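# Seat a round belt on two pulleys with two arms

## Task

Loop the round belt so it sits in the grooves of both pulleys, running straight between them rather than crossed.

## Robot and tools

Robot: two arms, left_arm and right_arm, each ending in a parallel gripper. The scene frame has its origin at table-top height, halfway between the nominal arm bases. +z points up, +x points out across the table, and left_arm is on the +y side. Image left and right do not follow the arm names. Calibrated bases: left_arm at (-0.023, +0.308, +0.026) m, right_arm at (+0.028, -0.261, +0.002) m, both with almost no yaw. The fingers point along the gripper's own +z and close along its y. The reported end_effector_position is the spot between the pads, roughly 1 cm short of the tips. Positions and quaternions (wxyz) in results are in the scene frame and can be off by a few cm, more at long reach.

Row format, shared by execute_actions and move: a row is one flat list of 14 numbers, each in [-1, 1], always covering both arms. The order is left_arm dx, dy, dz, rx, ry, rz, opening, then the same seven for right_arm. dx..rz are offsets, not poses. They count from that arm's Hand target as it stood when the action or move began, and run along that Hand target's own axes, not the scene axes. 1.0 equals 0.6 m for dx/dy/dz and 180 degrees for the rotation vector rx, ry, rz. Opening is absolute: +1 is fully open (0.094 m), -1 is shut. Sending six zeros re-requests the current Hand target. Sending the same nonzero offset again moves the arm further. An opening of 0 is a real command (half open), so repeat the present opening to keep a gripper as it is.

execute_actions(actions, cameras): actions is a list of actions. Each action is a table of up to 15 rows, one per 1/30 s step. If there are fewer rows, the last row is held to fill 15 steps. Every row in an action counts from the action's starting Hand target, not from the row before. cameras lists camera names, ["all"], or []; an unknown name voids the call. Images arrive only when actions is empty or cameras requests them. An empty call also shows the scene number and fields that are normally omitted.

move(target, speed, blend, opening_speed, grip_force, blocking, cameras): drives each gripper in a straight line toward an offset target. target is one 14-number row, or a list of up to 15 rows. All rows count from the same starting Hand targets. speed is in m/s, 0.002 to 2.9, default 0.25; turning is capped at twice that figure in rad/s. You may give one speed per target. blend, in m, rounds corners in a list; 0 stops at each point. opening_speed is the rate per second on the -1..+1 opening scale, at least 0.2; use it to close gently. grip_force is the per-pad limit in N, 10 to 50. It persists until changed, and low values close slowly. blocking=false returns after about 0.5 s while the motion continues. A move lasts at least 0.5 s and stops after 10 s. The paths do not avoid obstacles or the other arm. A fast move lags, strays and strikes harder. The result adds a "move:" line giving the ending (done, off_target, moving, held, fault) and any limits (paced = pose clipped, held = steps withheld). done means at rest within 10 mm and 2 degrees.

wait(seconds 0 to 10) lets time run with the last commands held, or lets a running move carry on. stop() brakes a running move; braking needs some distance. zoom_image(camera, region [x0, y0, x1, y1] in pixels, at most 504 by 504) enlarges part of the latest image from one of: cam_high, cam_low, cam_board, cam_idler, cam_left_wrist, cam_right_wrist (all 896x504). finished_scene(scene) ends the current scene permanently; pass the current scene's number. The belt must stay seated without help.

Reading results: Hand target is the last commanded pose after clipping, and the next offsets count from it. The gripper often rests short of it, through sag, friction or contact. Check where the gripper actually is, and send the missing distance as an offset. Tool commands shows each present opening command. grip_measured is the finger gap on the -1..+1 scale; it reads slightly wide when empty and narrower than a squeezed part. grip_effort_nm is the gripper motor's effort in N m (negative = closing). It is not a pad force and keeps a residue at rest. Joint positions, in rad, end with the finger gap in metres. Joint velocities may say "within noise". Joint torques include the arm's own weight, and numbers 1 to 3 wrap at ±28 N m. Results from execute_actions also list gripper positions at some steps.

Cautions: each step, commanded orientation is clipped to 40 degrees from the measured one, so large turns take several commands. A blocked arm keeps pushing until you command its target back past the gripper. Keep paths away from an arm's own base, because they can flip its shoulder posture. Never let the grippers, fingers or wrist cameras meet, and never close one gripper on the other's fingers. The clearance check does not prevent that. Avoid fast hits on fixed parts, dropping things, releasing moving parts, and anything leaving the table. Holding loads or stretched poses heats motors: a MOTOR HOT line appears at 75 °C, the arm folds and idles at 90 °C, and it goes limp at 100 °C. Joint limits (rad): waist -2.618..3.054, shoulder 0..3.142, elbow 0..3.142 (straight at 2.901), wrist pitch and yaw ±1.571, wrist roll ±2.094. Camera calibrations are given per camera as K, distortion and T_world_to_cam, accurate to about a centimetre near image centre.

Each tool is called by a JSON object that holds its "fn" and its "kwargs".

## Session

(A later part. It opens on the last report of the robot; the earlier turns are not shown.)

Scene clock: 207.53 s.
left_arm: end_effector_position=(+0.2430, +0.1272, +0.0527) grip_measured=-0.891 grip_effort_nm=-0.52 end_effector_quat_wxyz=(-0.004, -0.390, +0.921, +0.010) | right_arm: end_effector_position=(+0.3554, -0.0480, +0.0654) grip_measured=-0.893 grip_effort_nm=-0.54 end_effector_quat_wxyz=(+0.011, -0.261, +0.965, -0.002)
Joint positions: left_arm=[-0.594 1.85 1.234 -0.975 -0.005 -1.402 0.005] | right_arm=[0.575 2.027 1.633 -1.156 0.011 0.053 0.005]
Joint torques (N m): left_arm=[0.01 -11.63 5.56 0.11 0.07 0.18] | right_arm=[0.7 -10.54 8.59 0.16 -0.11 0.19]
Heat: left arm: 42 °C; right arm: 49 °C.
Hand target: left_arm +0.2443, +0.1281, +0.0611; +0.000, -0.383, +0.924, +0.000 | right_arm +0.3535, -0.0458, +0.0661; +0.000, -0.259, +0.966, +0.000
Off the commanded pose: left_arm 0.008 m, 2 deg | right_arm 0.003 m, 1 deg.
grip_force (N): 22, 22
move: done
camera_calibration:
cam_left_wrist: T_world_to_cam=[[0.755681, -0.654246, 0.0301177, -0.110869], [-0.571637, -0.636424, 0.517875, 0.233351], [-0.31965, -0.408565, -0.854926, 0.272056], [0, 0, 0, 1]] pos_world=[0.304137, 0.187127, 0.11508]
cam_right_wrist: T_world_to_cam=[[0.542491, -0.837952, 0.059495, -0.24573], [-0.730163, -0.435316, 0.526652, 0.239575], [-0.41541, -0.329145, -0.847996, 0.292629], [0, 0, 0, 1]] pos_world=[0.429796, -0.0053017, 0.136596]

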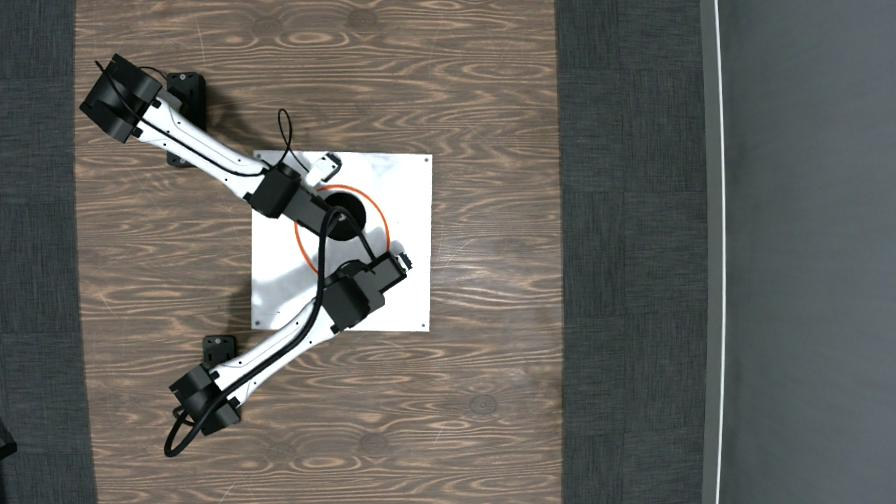

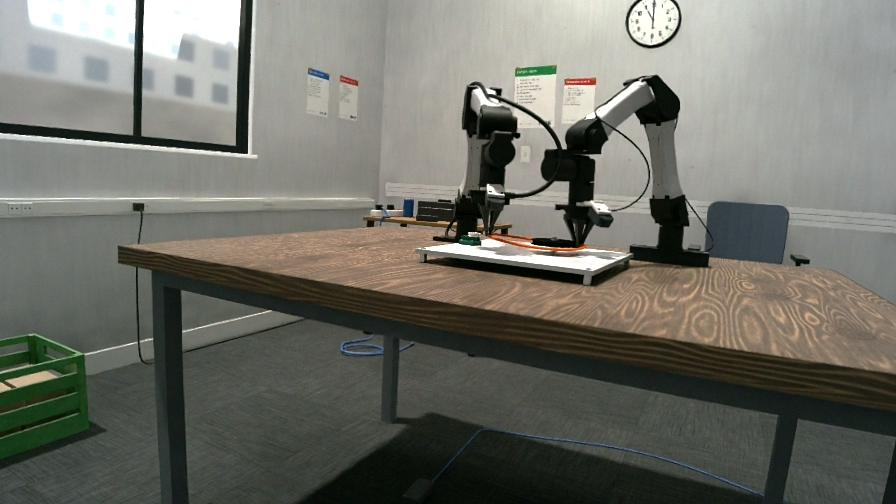

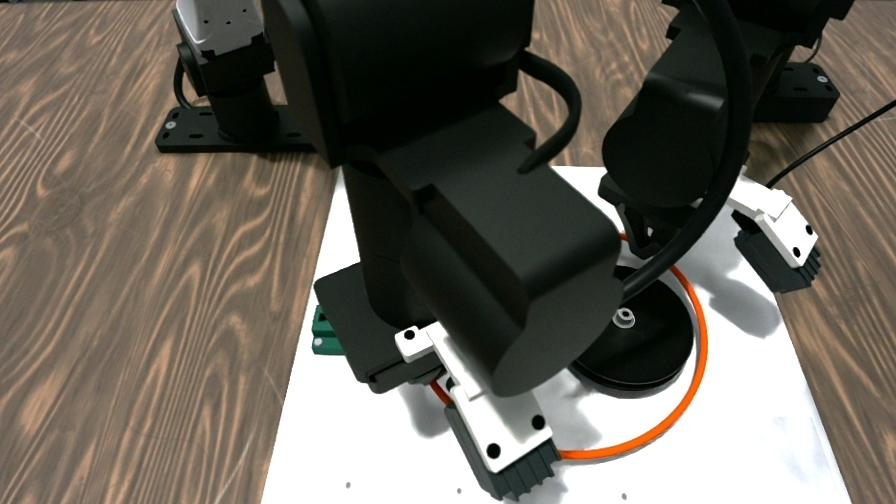

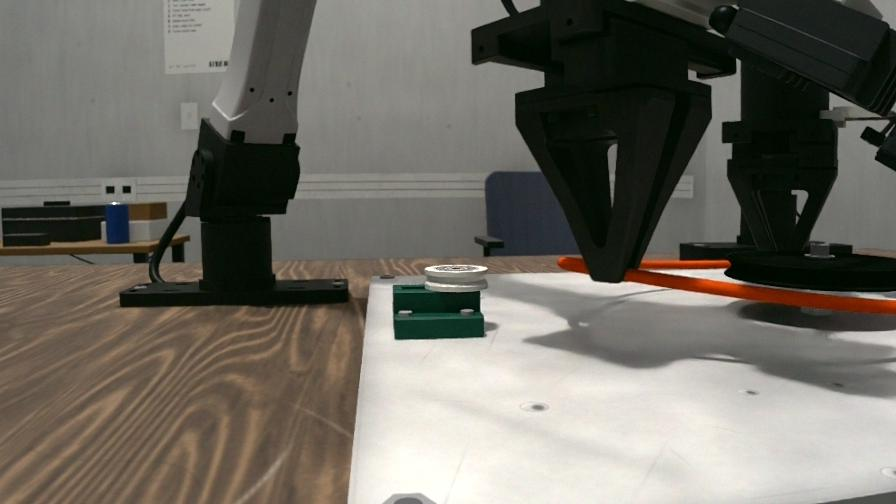

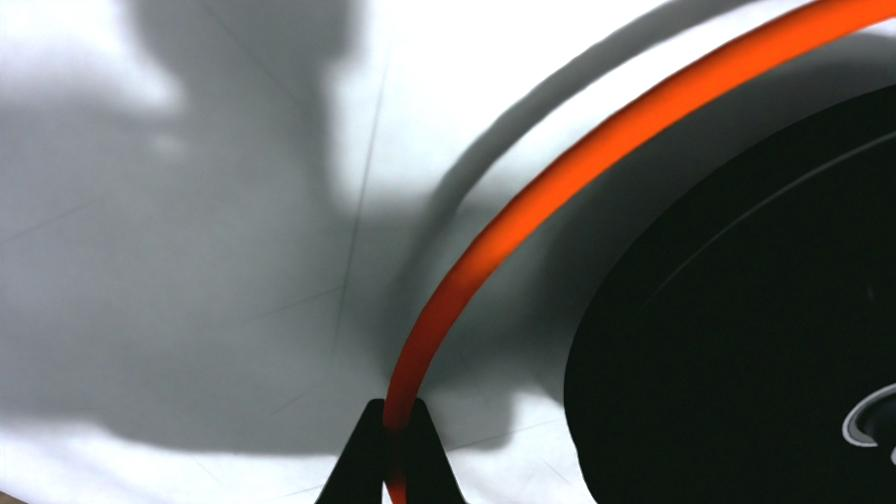

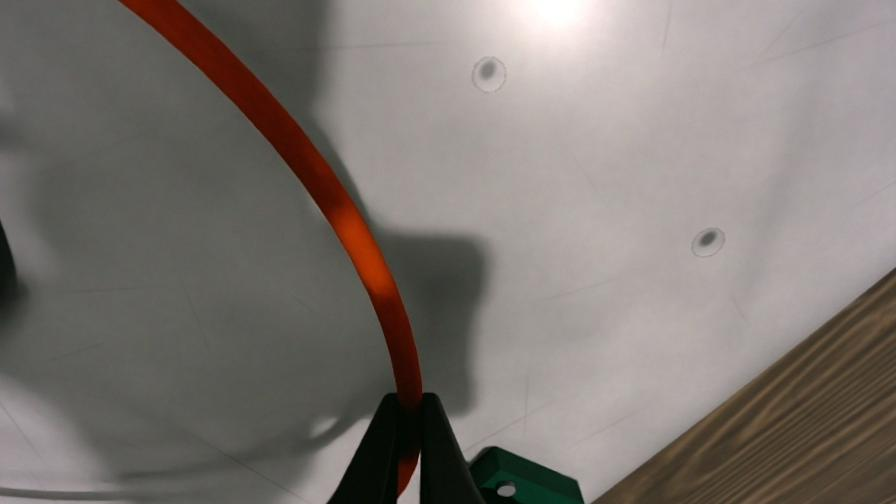

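{"fn": "move", "kwargs": {"target": [[0, 0, -0.0125, 0, 0, 0, -1, 0, 0, -0.0133, 0, 0, 0, -1],[0.0165, -0.0165, -0.0125, 0, 0, 0, -1, 0.0217, -0.024, -0.0333, 0, 0, 0, -1]], "cameras": ["all"], "speed": [0.06, 0.06]}}

{"fn": "zoom_image", "kwargs": {"camera": "cam_idler", "region": [660, 180, 896, 330]}}

{"fn": "zoom_image", "kwargs": {"camera": "cam_low", "region": [480, 210, 600, 270]}}

{"fn": "zoom_image", "kwargs": {"camera": "cam_high", "region": [266, 160, 416, 330]}}

Scene clock: 222.90 s.
left_arm: end_effector_position=(+0.2455, +0.1155, +0.0622) grip_measured=-0.891 grip_effort_nm=-0.52 end_effector_quat_wxyz=(+0.004, -0.380, +0.925, -0.002) | right_arm: end_effector_position=(+0.3559, -0.0596, +0.0743) grip_measured=-0.893 grip_effort_nm=-0.54 end_effector_quat_wxyz=(+0.002, -0.251, +0.968, -0.005)
Joint positions: left_arm=[-0.619 1.844 1.266 -0.986 -0.005 -1.404 0.005] | right_arm=[0.549 2.019 1.657 -1.208 0.011 0.048 0.005]
Joint torques (N m): left_arm=[-0.77 -9.29 7.62 -0.05 0.14 -0.11] | right_arm=[0.03 -15.82 5.53 0.14 -0.13 -0.16]
Heat: left arm: 44 °C; right arm: 48 °C.
Hand target: left_arm +0.2442, +0.1141, +0.0684; +0.000, -0.383, +0.924, +0.000 | right_arm +0.3494, -0.0649, +0.0860; +0.000, -0.259, +0.966, +0.000
Off the commanded pose: left_arm 0.007 m, 1 deg | right_arm 0.014 m, 1 deg.
grip_force (N): 22, 22
move: off_target (right_arm)
camera_calibration:
cam_left_wrist: T_world_to_cam=[[0.739256, -0.670947, 0.0577047, -0.116402], [-0.59794, -0.61456, 0.514572, 0.226575], [-0.309788, -0.414905, -0.855503, 0.274492], [0, 0, 0, 1]] pos_world=[0.306563, 0.175032, 0.124957]
cam_right_wrist: T_world_to_cam=[[0.52555, -0.848671, 0.059616, -0.250879], [-0.730075, -0.413911, 0.543754, 0.230203], [-0.436793, -0.329294, -0.837124, 0.303299], [0, 0, 0, 1]] pos_world=[0.432394, -0.0177564, 0.143681]

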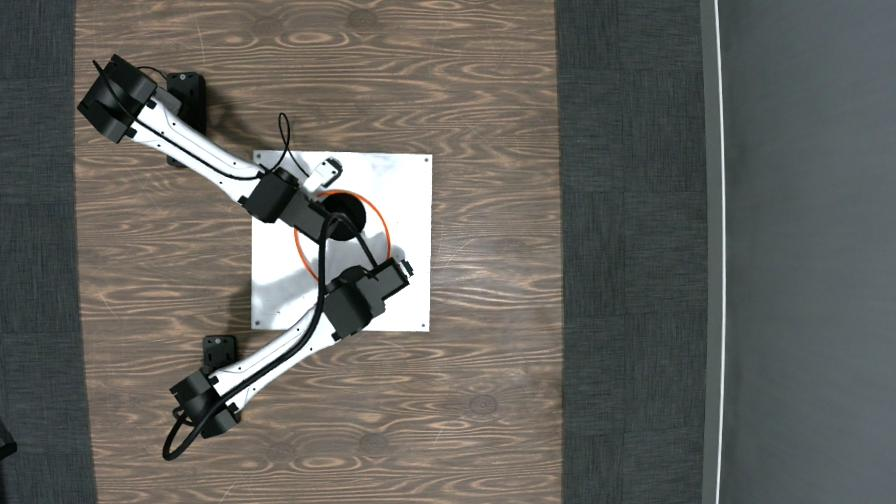

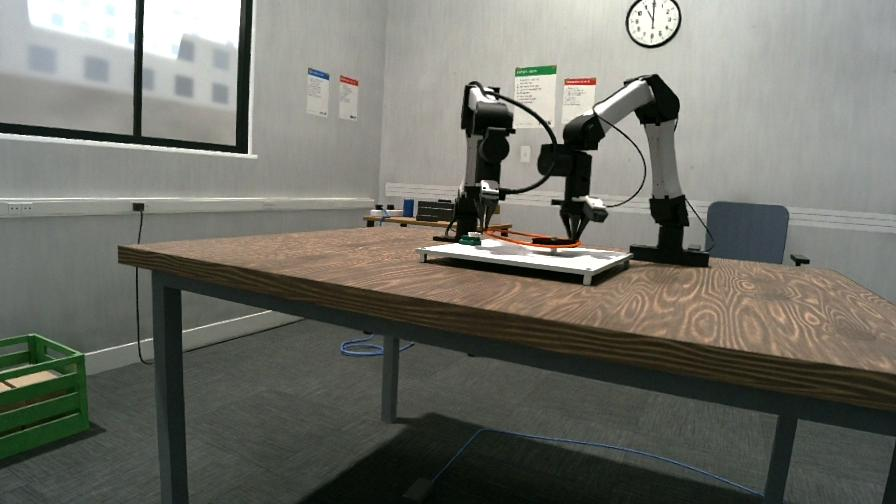

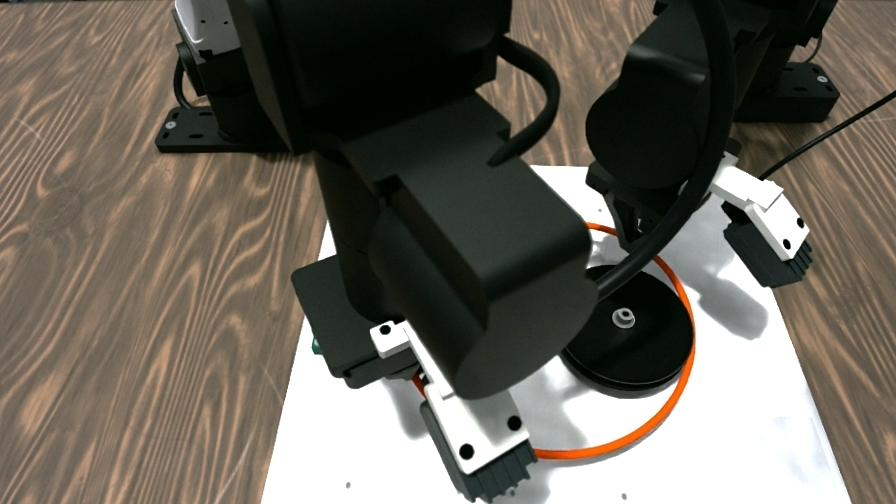

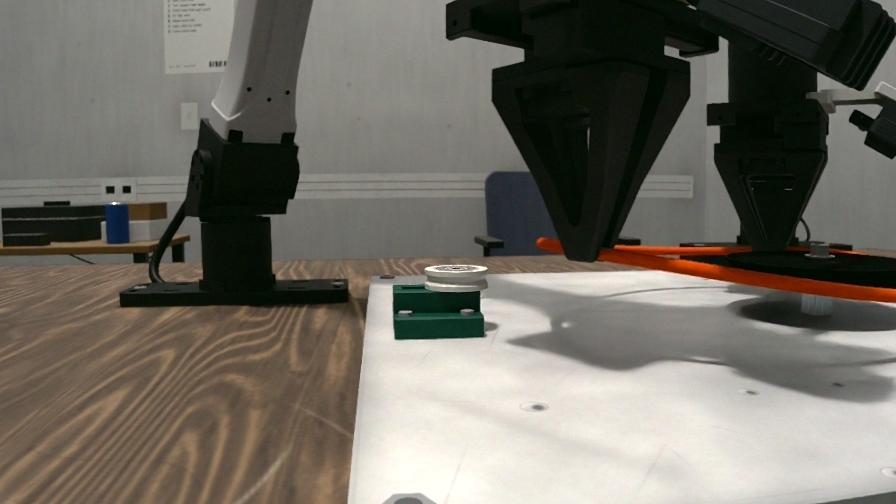

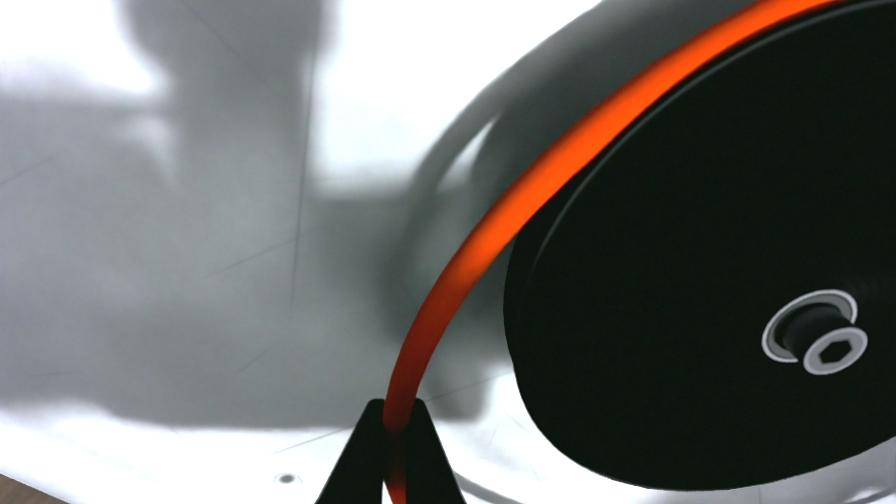

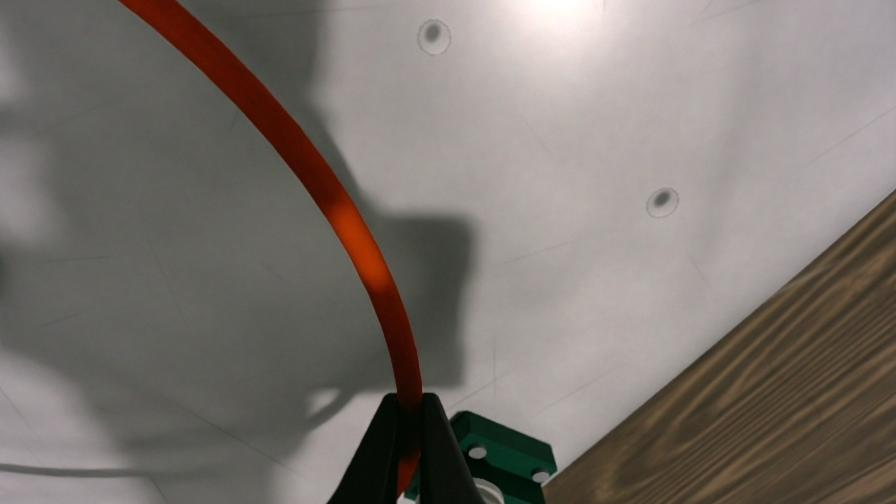

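Scaled by 2.136 from the camera's 896x504 image, which has a finer 1280x720 frame.

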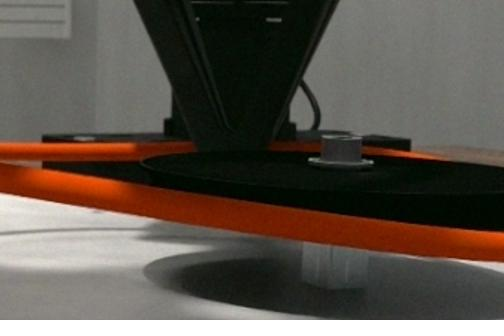

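Scaled by 4.200 from the camera's 896x504 image, which has a finer 1280x720 frame.

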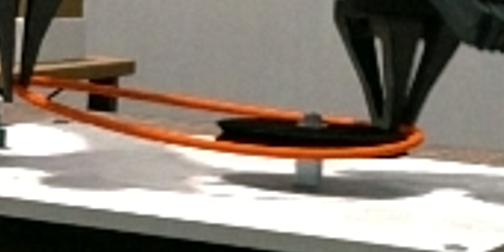

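Scaled by 2.965 from the camera's 896x504 image, which has a finer 1280x720 frame.

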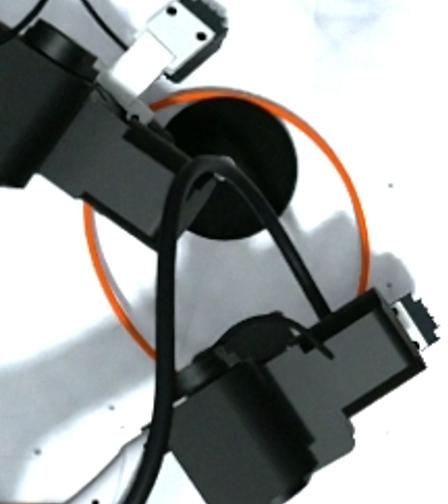

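{"fn": "move", "kwargs": {"target": [0.0131, -0.0131, 0.005, 0, 0, 0, -1, 0.048, -0.0398, -0.005, 0, 0, 0, -1], "cameras": ["all"], "speed": 0.05}}

{"fn": "zoom_image", "kwargs": {"camera": "cam_idler", "region": [660, 180, 896, 330]}}

{"fn": "zoom_image", "kwargs": {"camera": "cam_low", "region": [480, 210, 600, 270]}}

{"fn": "zoom_image", "kwargs": {"camera": "cam_high", "region": [266, 160, 416, 330]}}

{"fn": "zoom_image", "kwargs": {"camera": "cam_board", "region": [540, 200, 740, 400]}}

Scene clock: 240.43 s.
left_arm: end_effector_position=(+0.2484, +0.1065, +0.0679) grip_measured=-0.891 grip_effort_nm=-0.52 end_effector_quat_wxyz=(+0.014, -0.381, +0.924, -0.009) | right_arm: end_effector_position=(+0.3371, -0.0917, +0.0817) grip_measured=-0.893 grip_effort_nm=-0.54 end_effector_quat_wxyz=(-0.008, -0.255, +0.967, +0.002)
Joint positions: left_arm=[-0.64 1.844 1.289 -0.986 -0.014 -1.428 0.005] | right_arm=[0.491 1.905 1.525 -1.207 -0.007 -0.018 0.005]
Joint torques (N m): left_arm=[-0.95 -6.86 7.73 0.06 0.07 -0.11] | right_arm=[-0.73 -14.35 4.67 0.38 0.06 -0.16]
Heat: left arm: 43 °C; right arm: 53 °C.
Hand target: left_arm +0.2442, +0.1029, +0.0655; +0.000, -0.383, +0.924, +0.000 | right_arm +0.3364, -0.1000, +0.0889; +0.000, -0.259, +0.966, +0.000
Off the commanded pose: left_arm 0.006 m, 2 deg | right_arm 0.011 m, 1 deg.
grip_force (N): 22, 22
move: off_target (right_arm)
camera_calibration:
cam_left_wrist: T_world_to_cam=[[0.739857, -0.667972, 0.0801519, -0.126961], [-0.608145, -0.613082, 0.504272, 0.222947], [-0.2877, -0.421833, -0.859817, 0.27202], [0, 0, 0, 1]] pos_world=[0.307777, 0.166625, 0.131638]
cam_right_wrist: T_world_to_cam=[[0.532981, -0.845167, 0.0403036, -0.26921], [-0.714469, -0.42402, 0.556543, 0.191966], [-0.453282, -0.325423, -0.82984, 0.296021], [0, 0, 0, 1]] pos_world=[0.414819, -0.049798, 0.149663]

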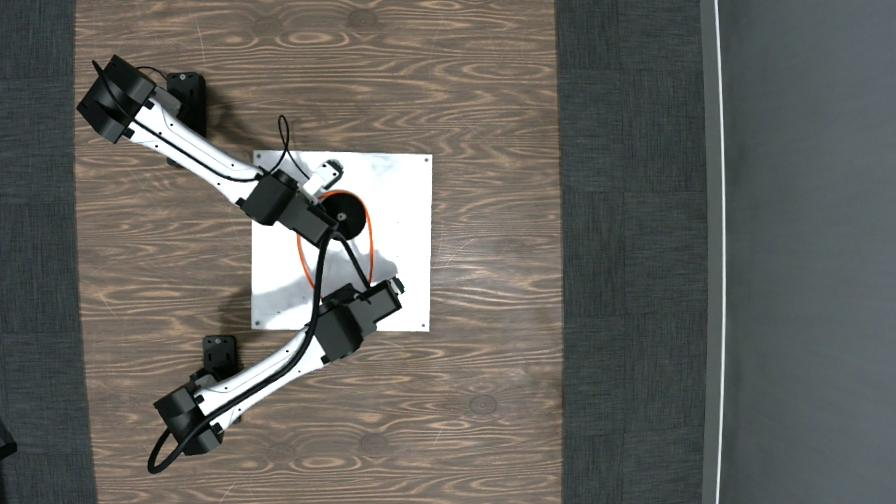

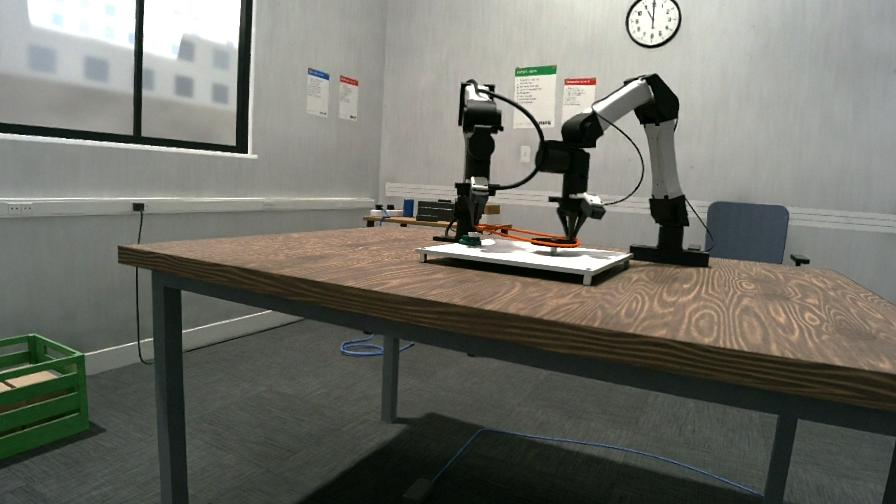

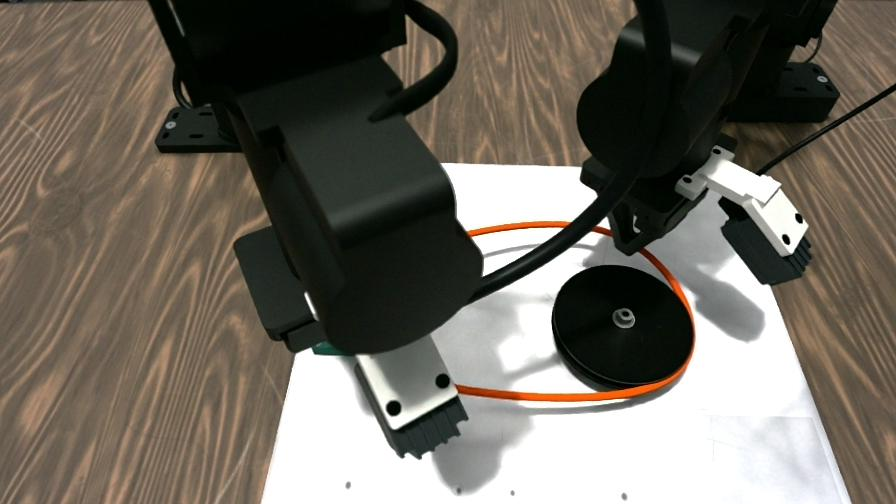

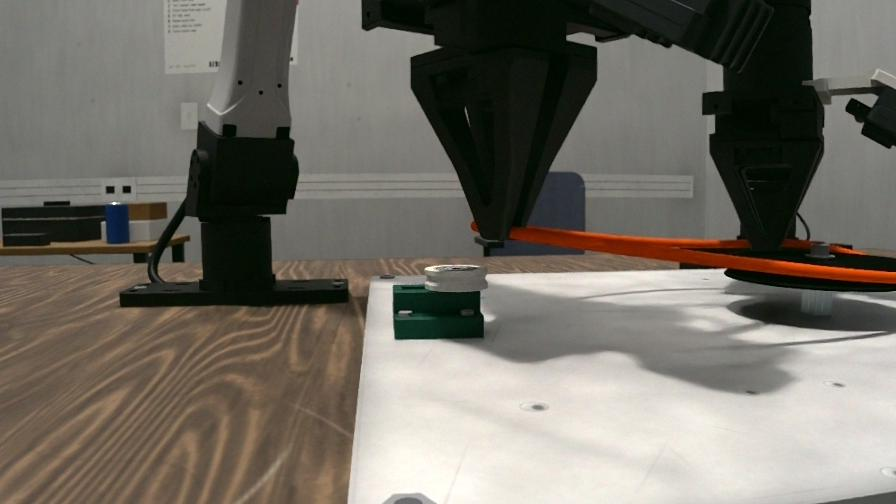

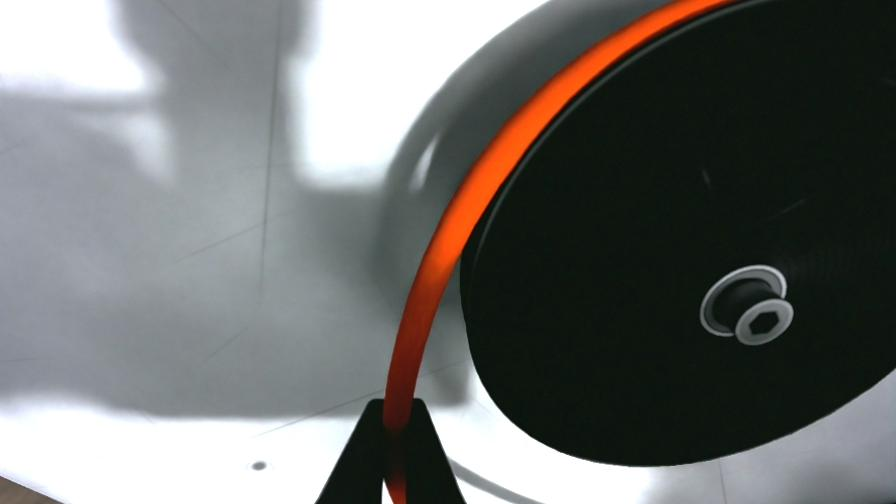

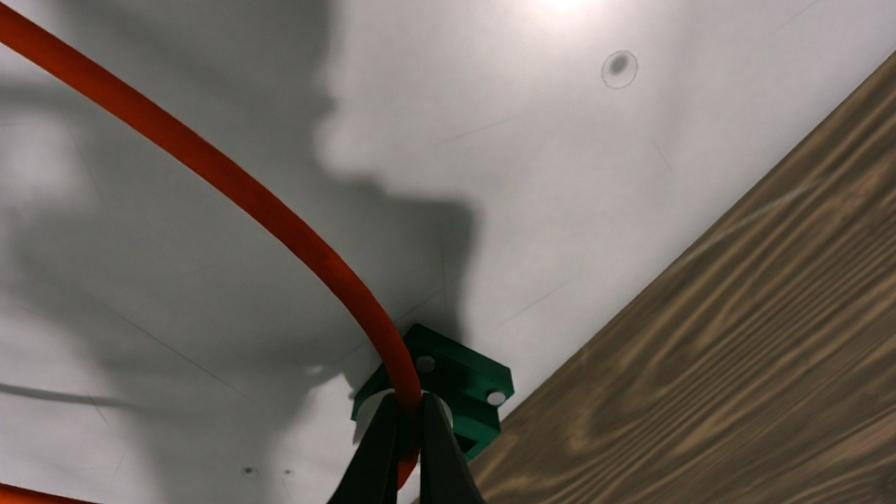

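Scaled by 2.136 from the camera's 896x504 image, which has a finer 1280x720 frame.

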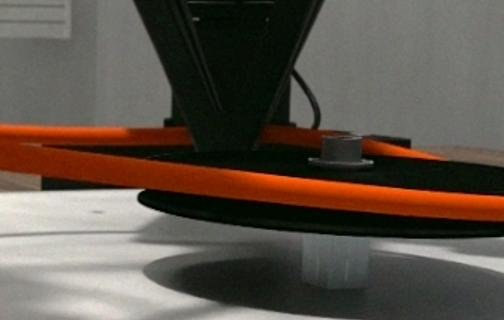

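Scaled by 4.200 from the camera's 896x504 image, which has a finer 1280x720 frame.

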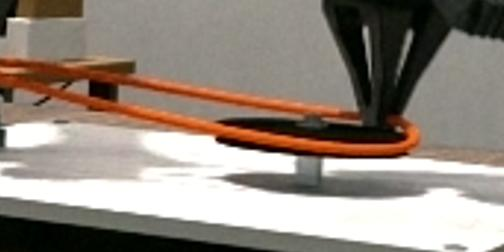

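Scaled by 2.965 from the camera's 896x504 image, which has a finer 1280x720 frame.

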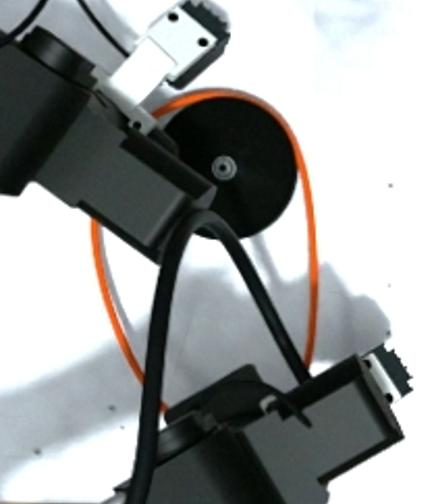

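Scaled by 2.520 from the camera's 896x504 image, which has a finer 1280x720 frame.

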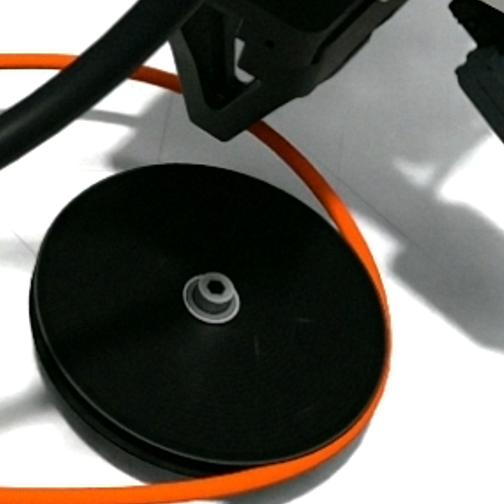

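{"fn": "move", "kwargs": {"target": [0.004, -0.004, 0.025, 0, 0, 0, -1, 0, 0, 0, 0, 0, 0, -1], "cameras": ["cam_low","cam_board","cam_left_wrist","cam_idler"], "speed": 0.05}}

{"fn": "zoom_image", "kwargs": {"camera": "cam_idler", "region": [660, 180, 896, 330]}}

{"fn": "zoom_image", "kwargs": {"camera": "cam_low", "region": [520, 225, 590, 265]}}

{"fn": "zoom_image", "kwargs": {"camera": "cam_board", "region": [540, 200, 740, 400]}}

Scene clock: 250.27 s.
left_arm: end_effector_position=(+0.2492, +0.1033, +0.0595) grip_measured=-0.891 grip_effort_nm=-0.52 end_effector_quat_wxyz=(+0.011, -0.381, +0.924, -0.006) | right_arm: end_effector_position=(+0.3368, -0.0919, +0.0817) grip_measured=-0.893 grip_effort_nm=-0.54 end_effector_quat_wxyz=(-0.009, -0.255, +0.967, +0.002)
Joint positions: left_arm=[-0.646 1.871 1.289 -0.967 -0.014 -1.434 0.005] | right_arm=[0.491 1.905 1.525 -1.208 -0.007 -0.018 0.005]
Joint torques (N m): left_arm=[-1.02 -7.19 5.49 0.35 0.1 -0.11] | right_arm=[-0.73 -14.35 4.68 0.38 0.06 -0.16]
Heat: left arm: 42 °C; right arm: 53 °C.
Hand target: left_arm +0.2443, +0.0996, +0.0506; +0.000, -0.383, +0.924, +0.000 | right_arm +0.3364, -0.1000, +0.0889; +0.000, -0.259, +0.966, +0.000
Off the commanded pose: left_arm 0.011 m, 1 deg | right_arm 0.011 m, 1 deg.
grip_force (N): 22, 22
move: off_target (left_arm, right_arm)
camera_calibration:
cam_left_wrist: T_world_to_cam=[[0.740367, -0.668333, 0.072018, -0.128598], [-0.604799, -0.615535, 0.505306, 0.225052], [-0.293384, -0.417669, -0.85993, 0.264677], [0, 0, 0, 1]] pos_world=[0.308973, 0.163129, 0.123145]
Images, in order (width x height): cam_low 896x504, cam_board 896x504, cam_idler 896x504, cam_left_wrist 896x504.

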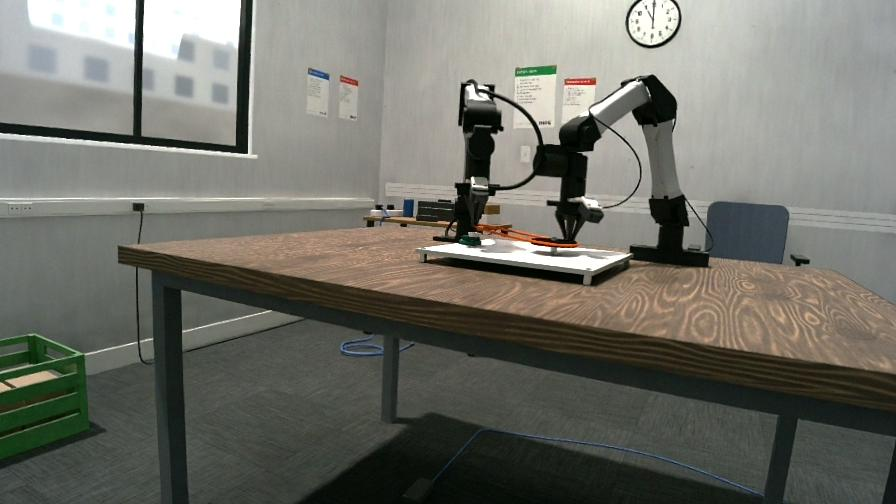

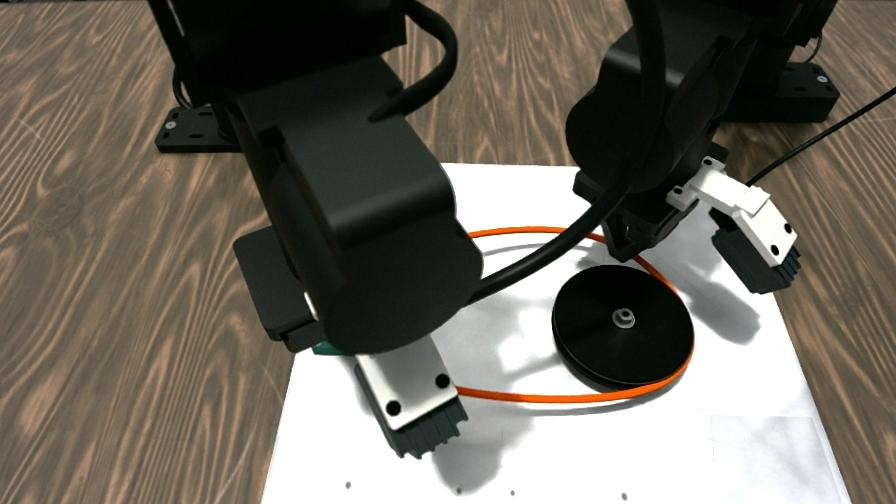

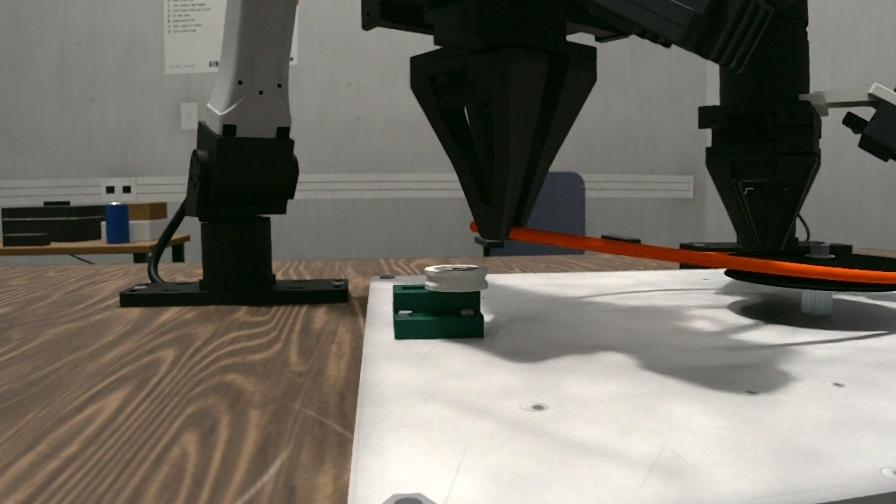

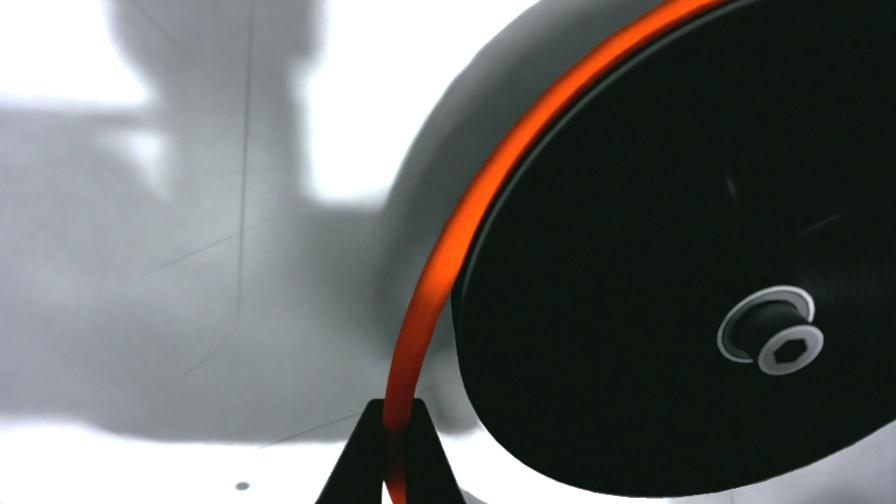

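Scaled by 2.136 from the camera's 896x504 image, which has a finer 1280x720 frame.

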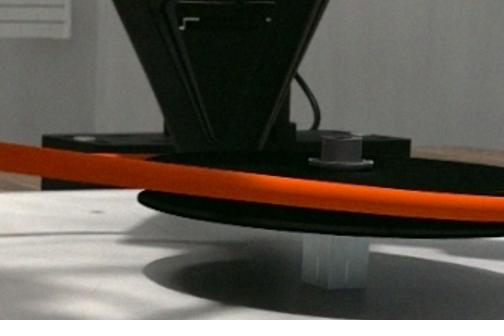

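Scaled by 7.200 from the camera's 896x504 image, which has a finer 1280x720 frame.

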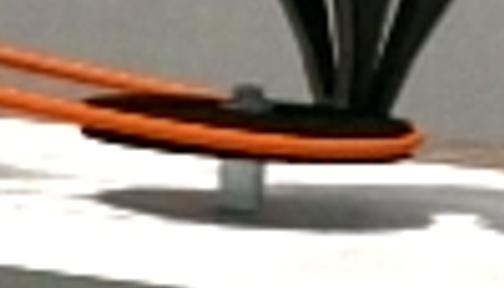

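Scaled by 2.520 from the camera's 896x504 image, which has a finer 1280x720 frame.

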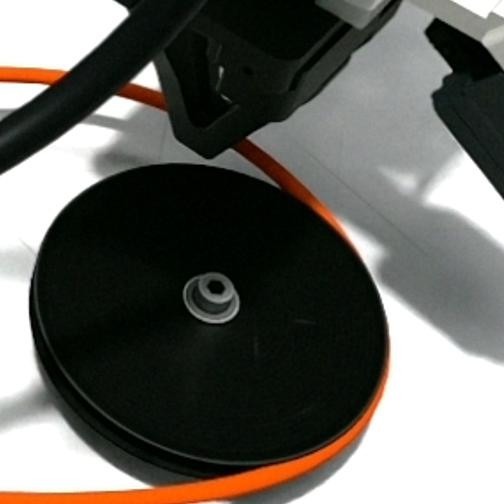

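{"fn": "move", "kwargs": {"target": [[0, 0, 0, 0, 0, 0, -0.62, 0, 0, 0, 0, 0, 0, -1],[0, 0, -0.05, 0, 0, 0, -0.62, 0, 0, 0, 0, 0, 0, -1],[0, 0, -0.16, 0, 0, 0, -0.62, 0, 0, 0, 0, 0, 0, -1]], "blend": [0, 0.005, 0], "cameras": ["cam_low","cam_board","cam_left_wrist","cam_idler"], "speed": [0.06, 0.05, 0.08]}}

{"fn": "zoom_image", "kwargs": {"camera": "cam_low", "region": [520, 225, 590, 265]}}

Scene clock: 270.60 s.
left_arm: end_effector_position=(+0.2448, +0.1028, +0.1307) grip_measured=-0.622 grip_effort_nm=0.09 end_effector_quat_wxyz=(-0.006, -0.376, +0.927, +0.015) | right_arm: end_effector_position=(+0.3380, -0.0940, +0.0817) grip_measured=-0.893 grip_effort_nm=-0.54 end_effector_quat_wxyz=(-0.009, -0.251, +0.968, +0.002)
Joint positions: left_arm=[-0.651 1.856 1.559 -1.306 -0.005 -1.427 0.018] | right_arm=[0.484 1.905 1.525 -1.208 -0.007 -0.018 0.005]
Joint torques (N m): left_arm=[-0.88 -11.97 7.98 -0.05 0.13 -0.17] | right_arm=[-0.21 -14.34 4.68 0.38 0.06 -0.16]
Heat: left arm: 42 °C; right arm: 54 °C.
Hand target: left_arm +0.2442, +0.0995, +0.1465; +0.000, -0.383, +0.924, +0.000 | right_arm +0.3364, -0.1000, +0.0889; +0.000, -0.259, +0.966, +0.000
Off the commanded pose: left_arm 0.016 m, 2 deg | right_arm 0.009 m, 1 deg.
grip_force (N): 22, 22
move: off_target (left_arm)
camera_calibration:
cam_left_wrist: T_world_to_cam=[[0.734616, -0.678238, 0.0182282, -0.121276], [-0.586951, -0.621806, 0.518504, 0.180679], [-0.340335, -0.391601, -0.854881, 0.332634], [0, 0, 0, 1]] pos_world=[0.308348, 0.160353, 0.192891]
Images, in order (width x height): cam_low 896x504, cam_board 896x504, cam_idler 896x504, cam_left_wrist 896x504.

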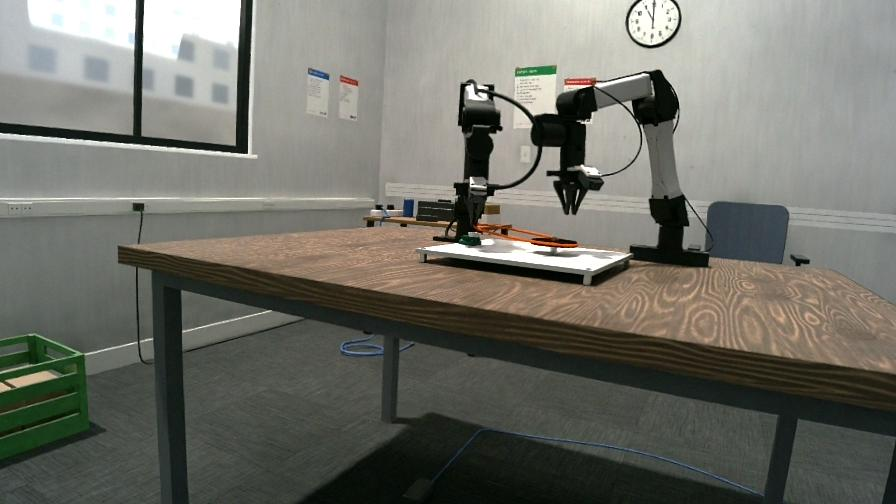

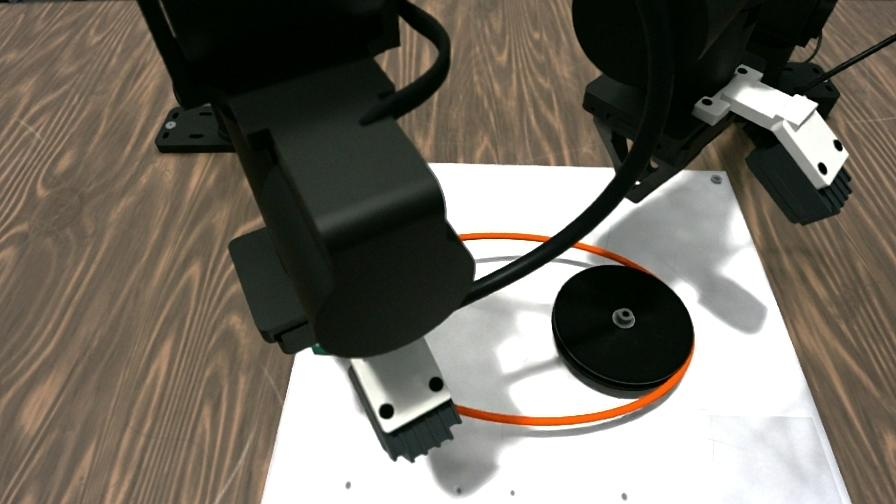

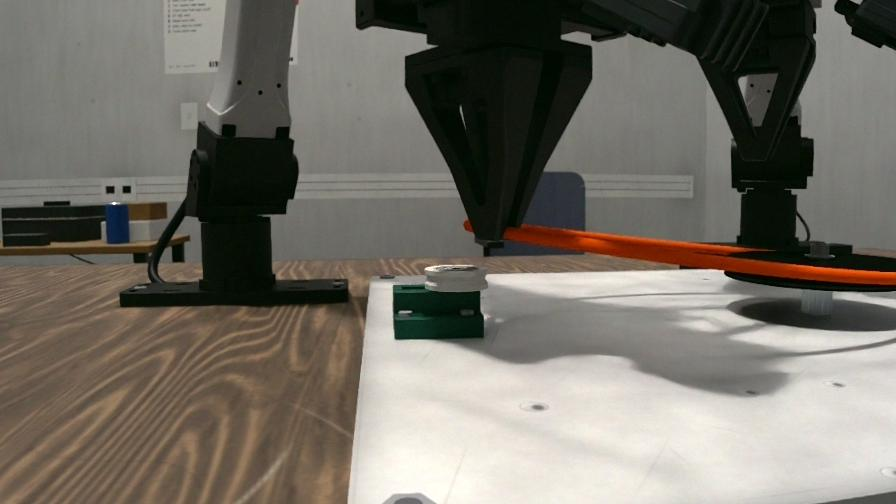

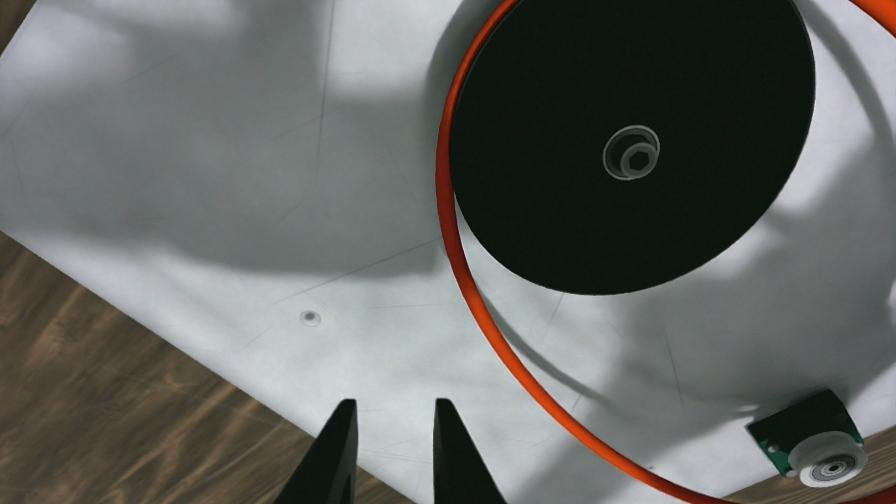

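Scaled by 7.200 from the camera's 896x504 image, which has a finer 1280x720 frame.

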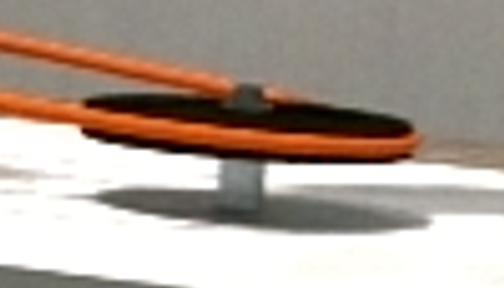

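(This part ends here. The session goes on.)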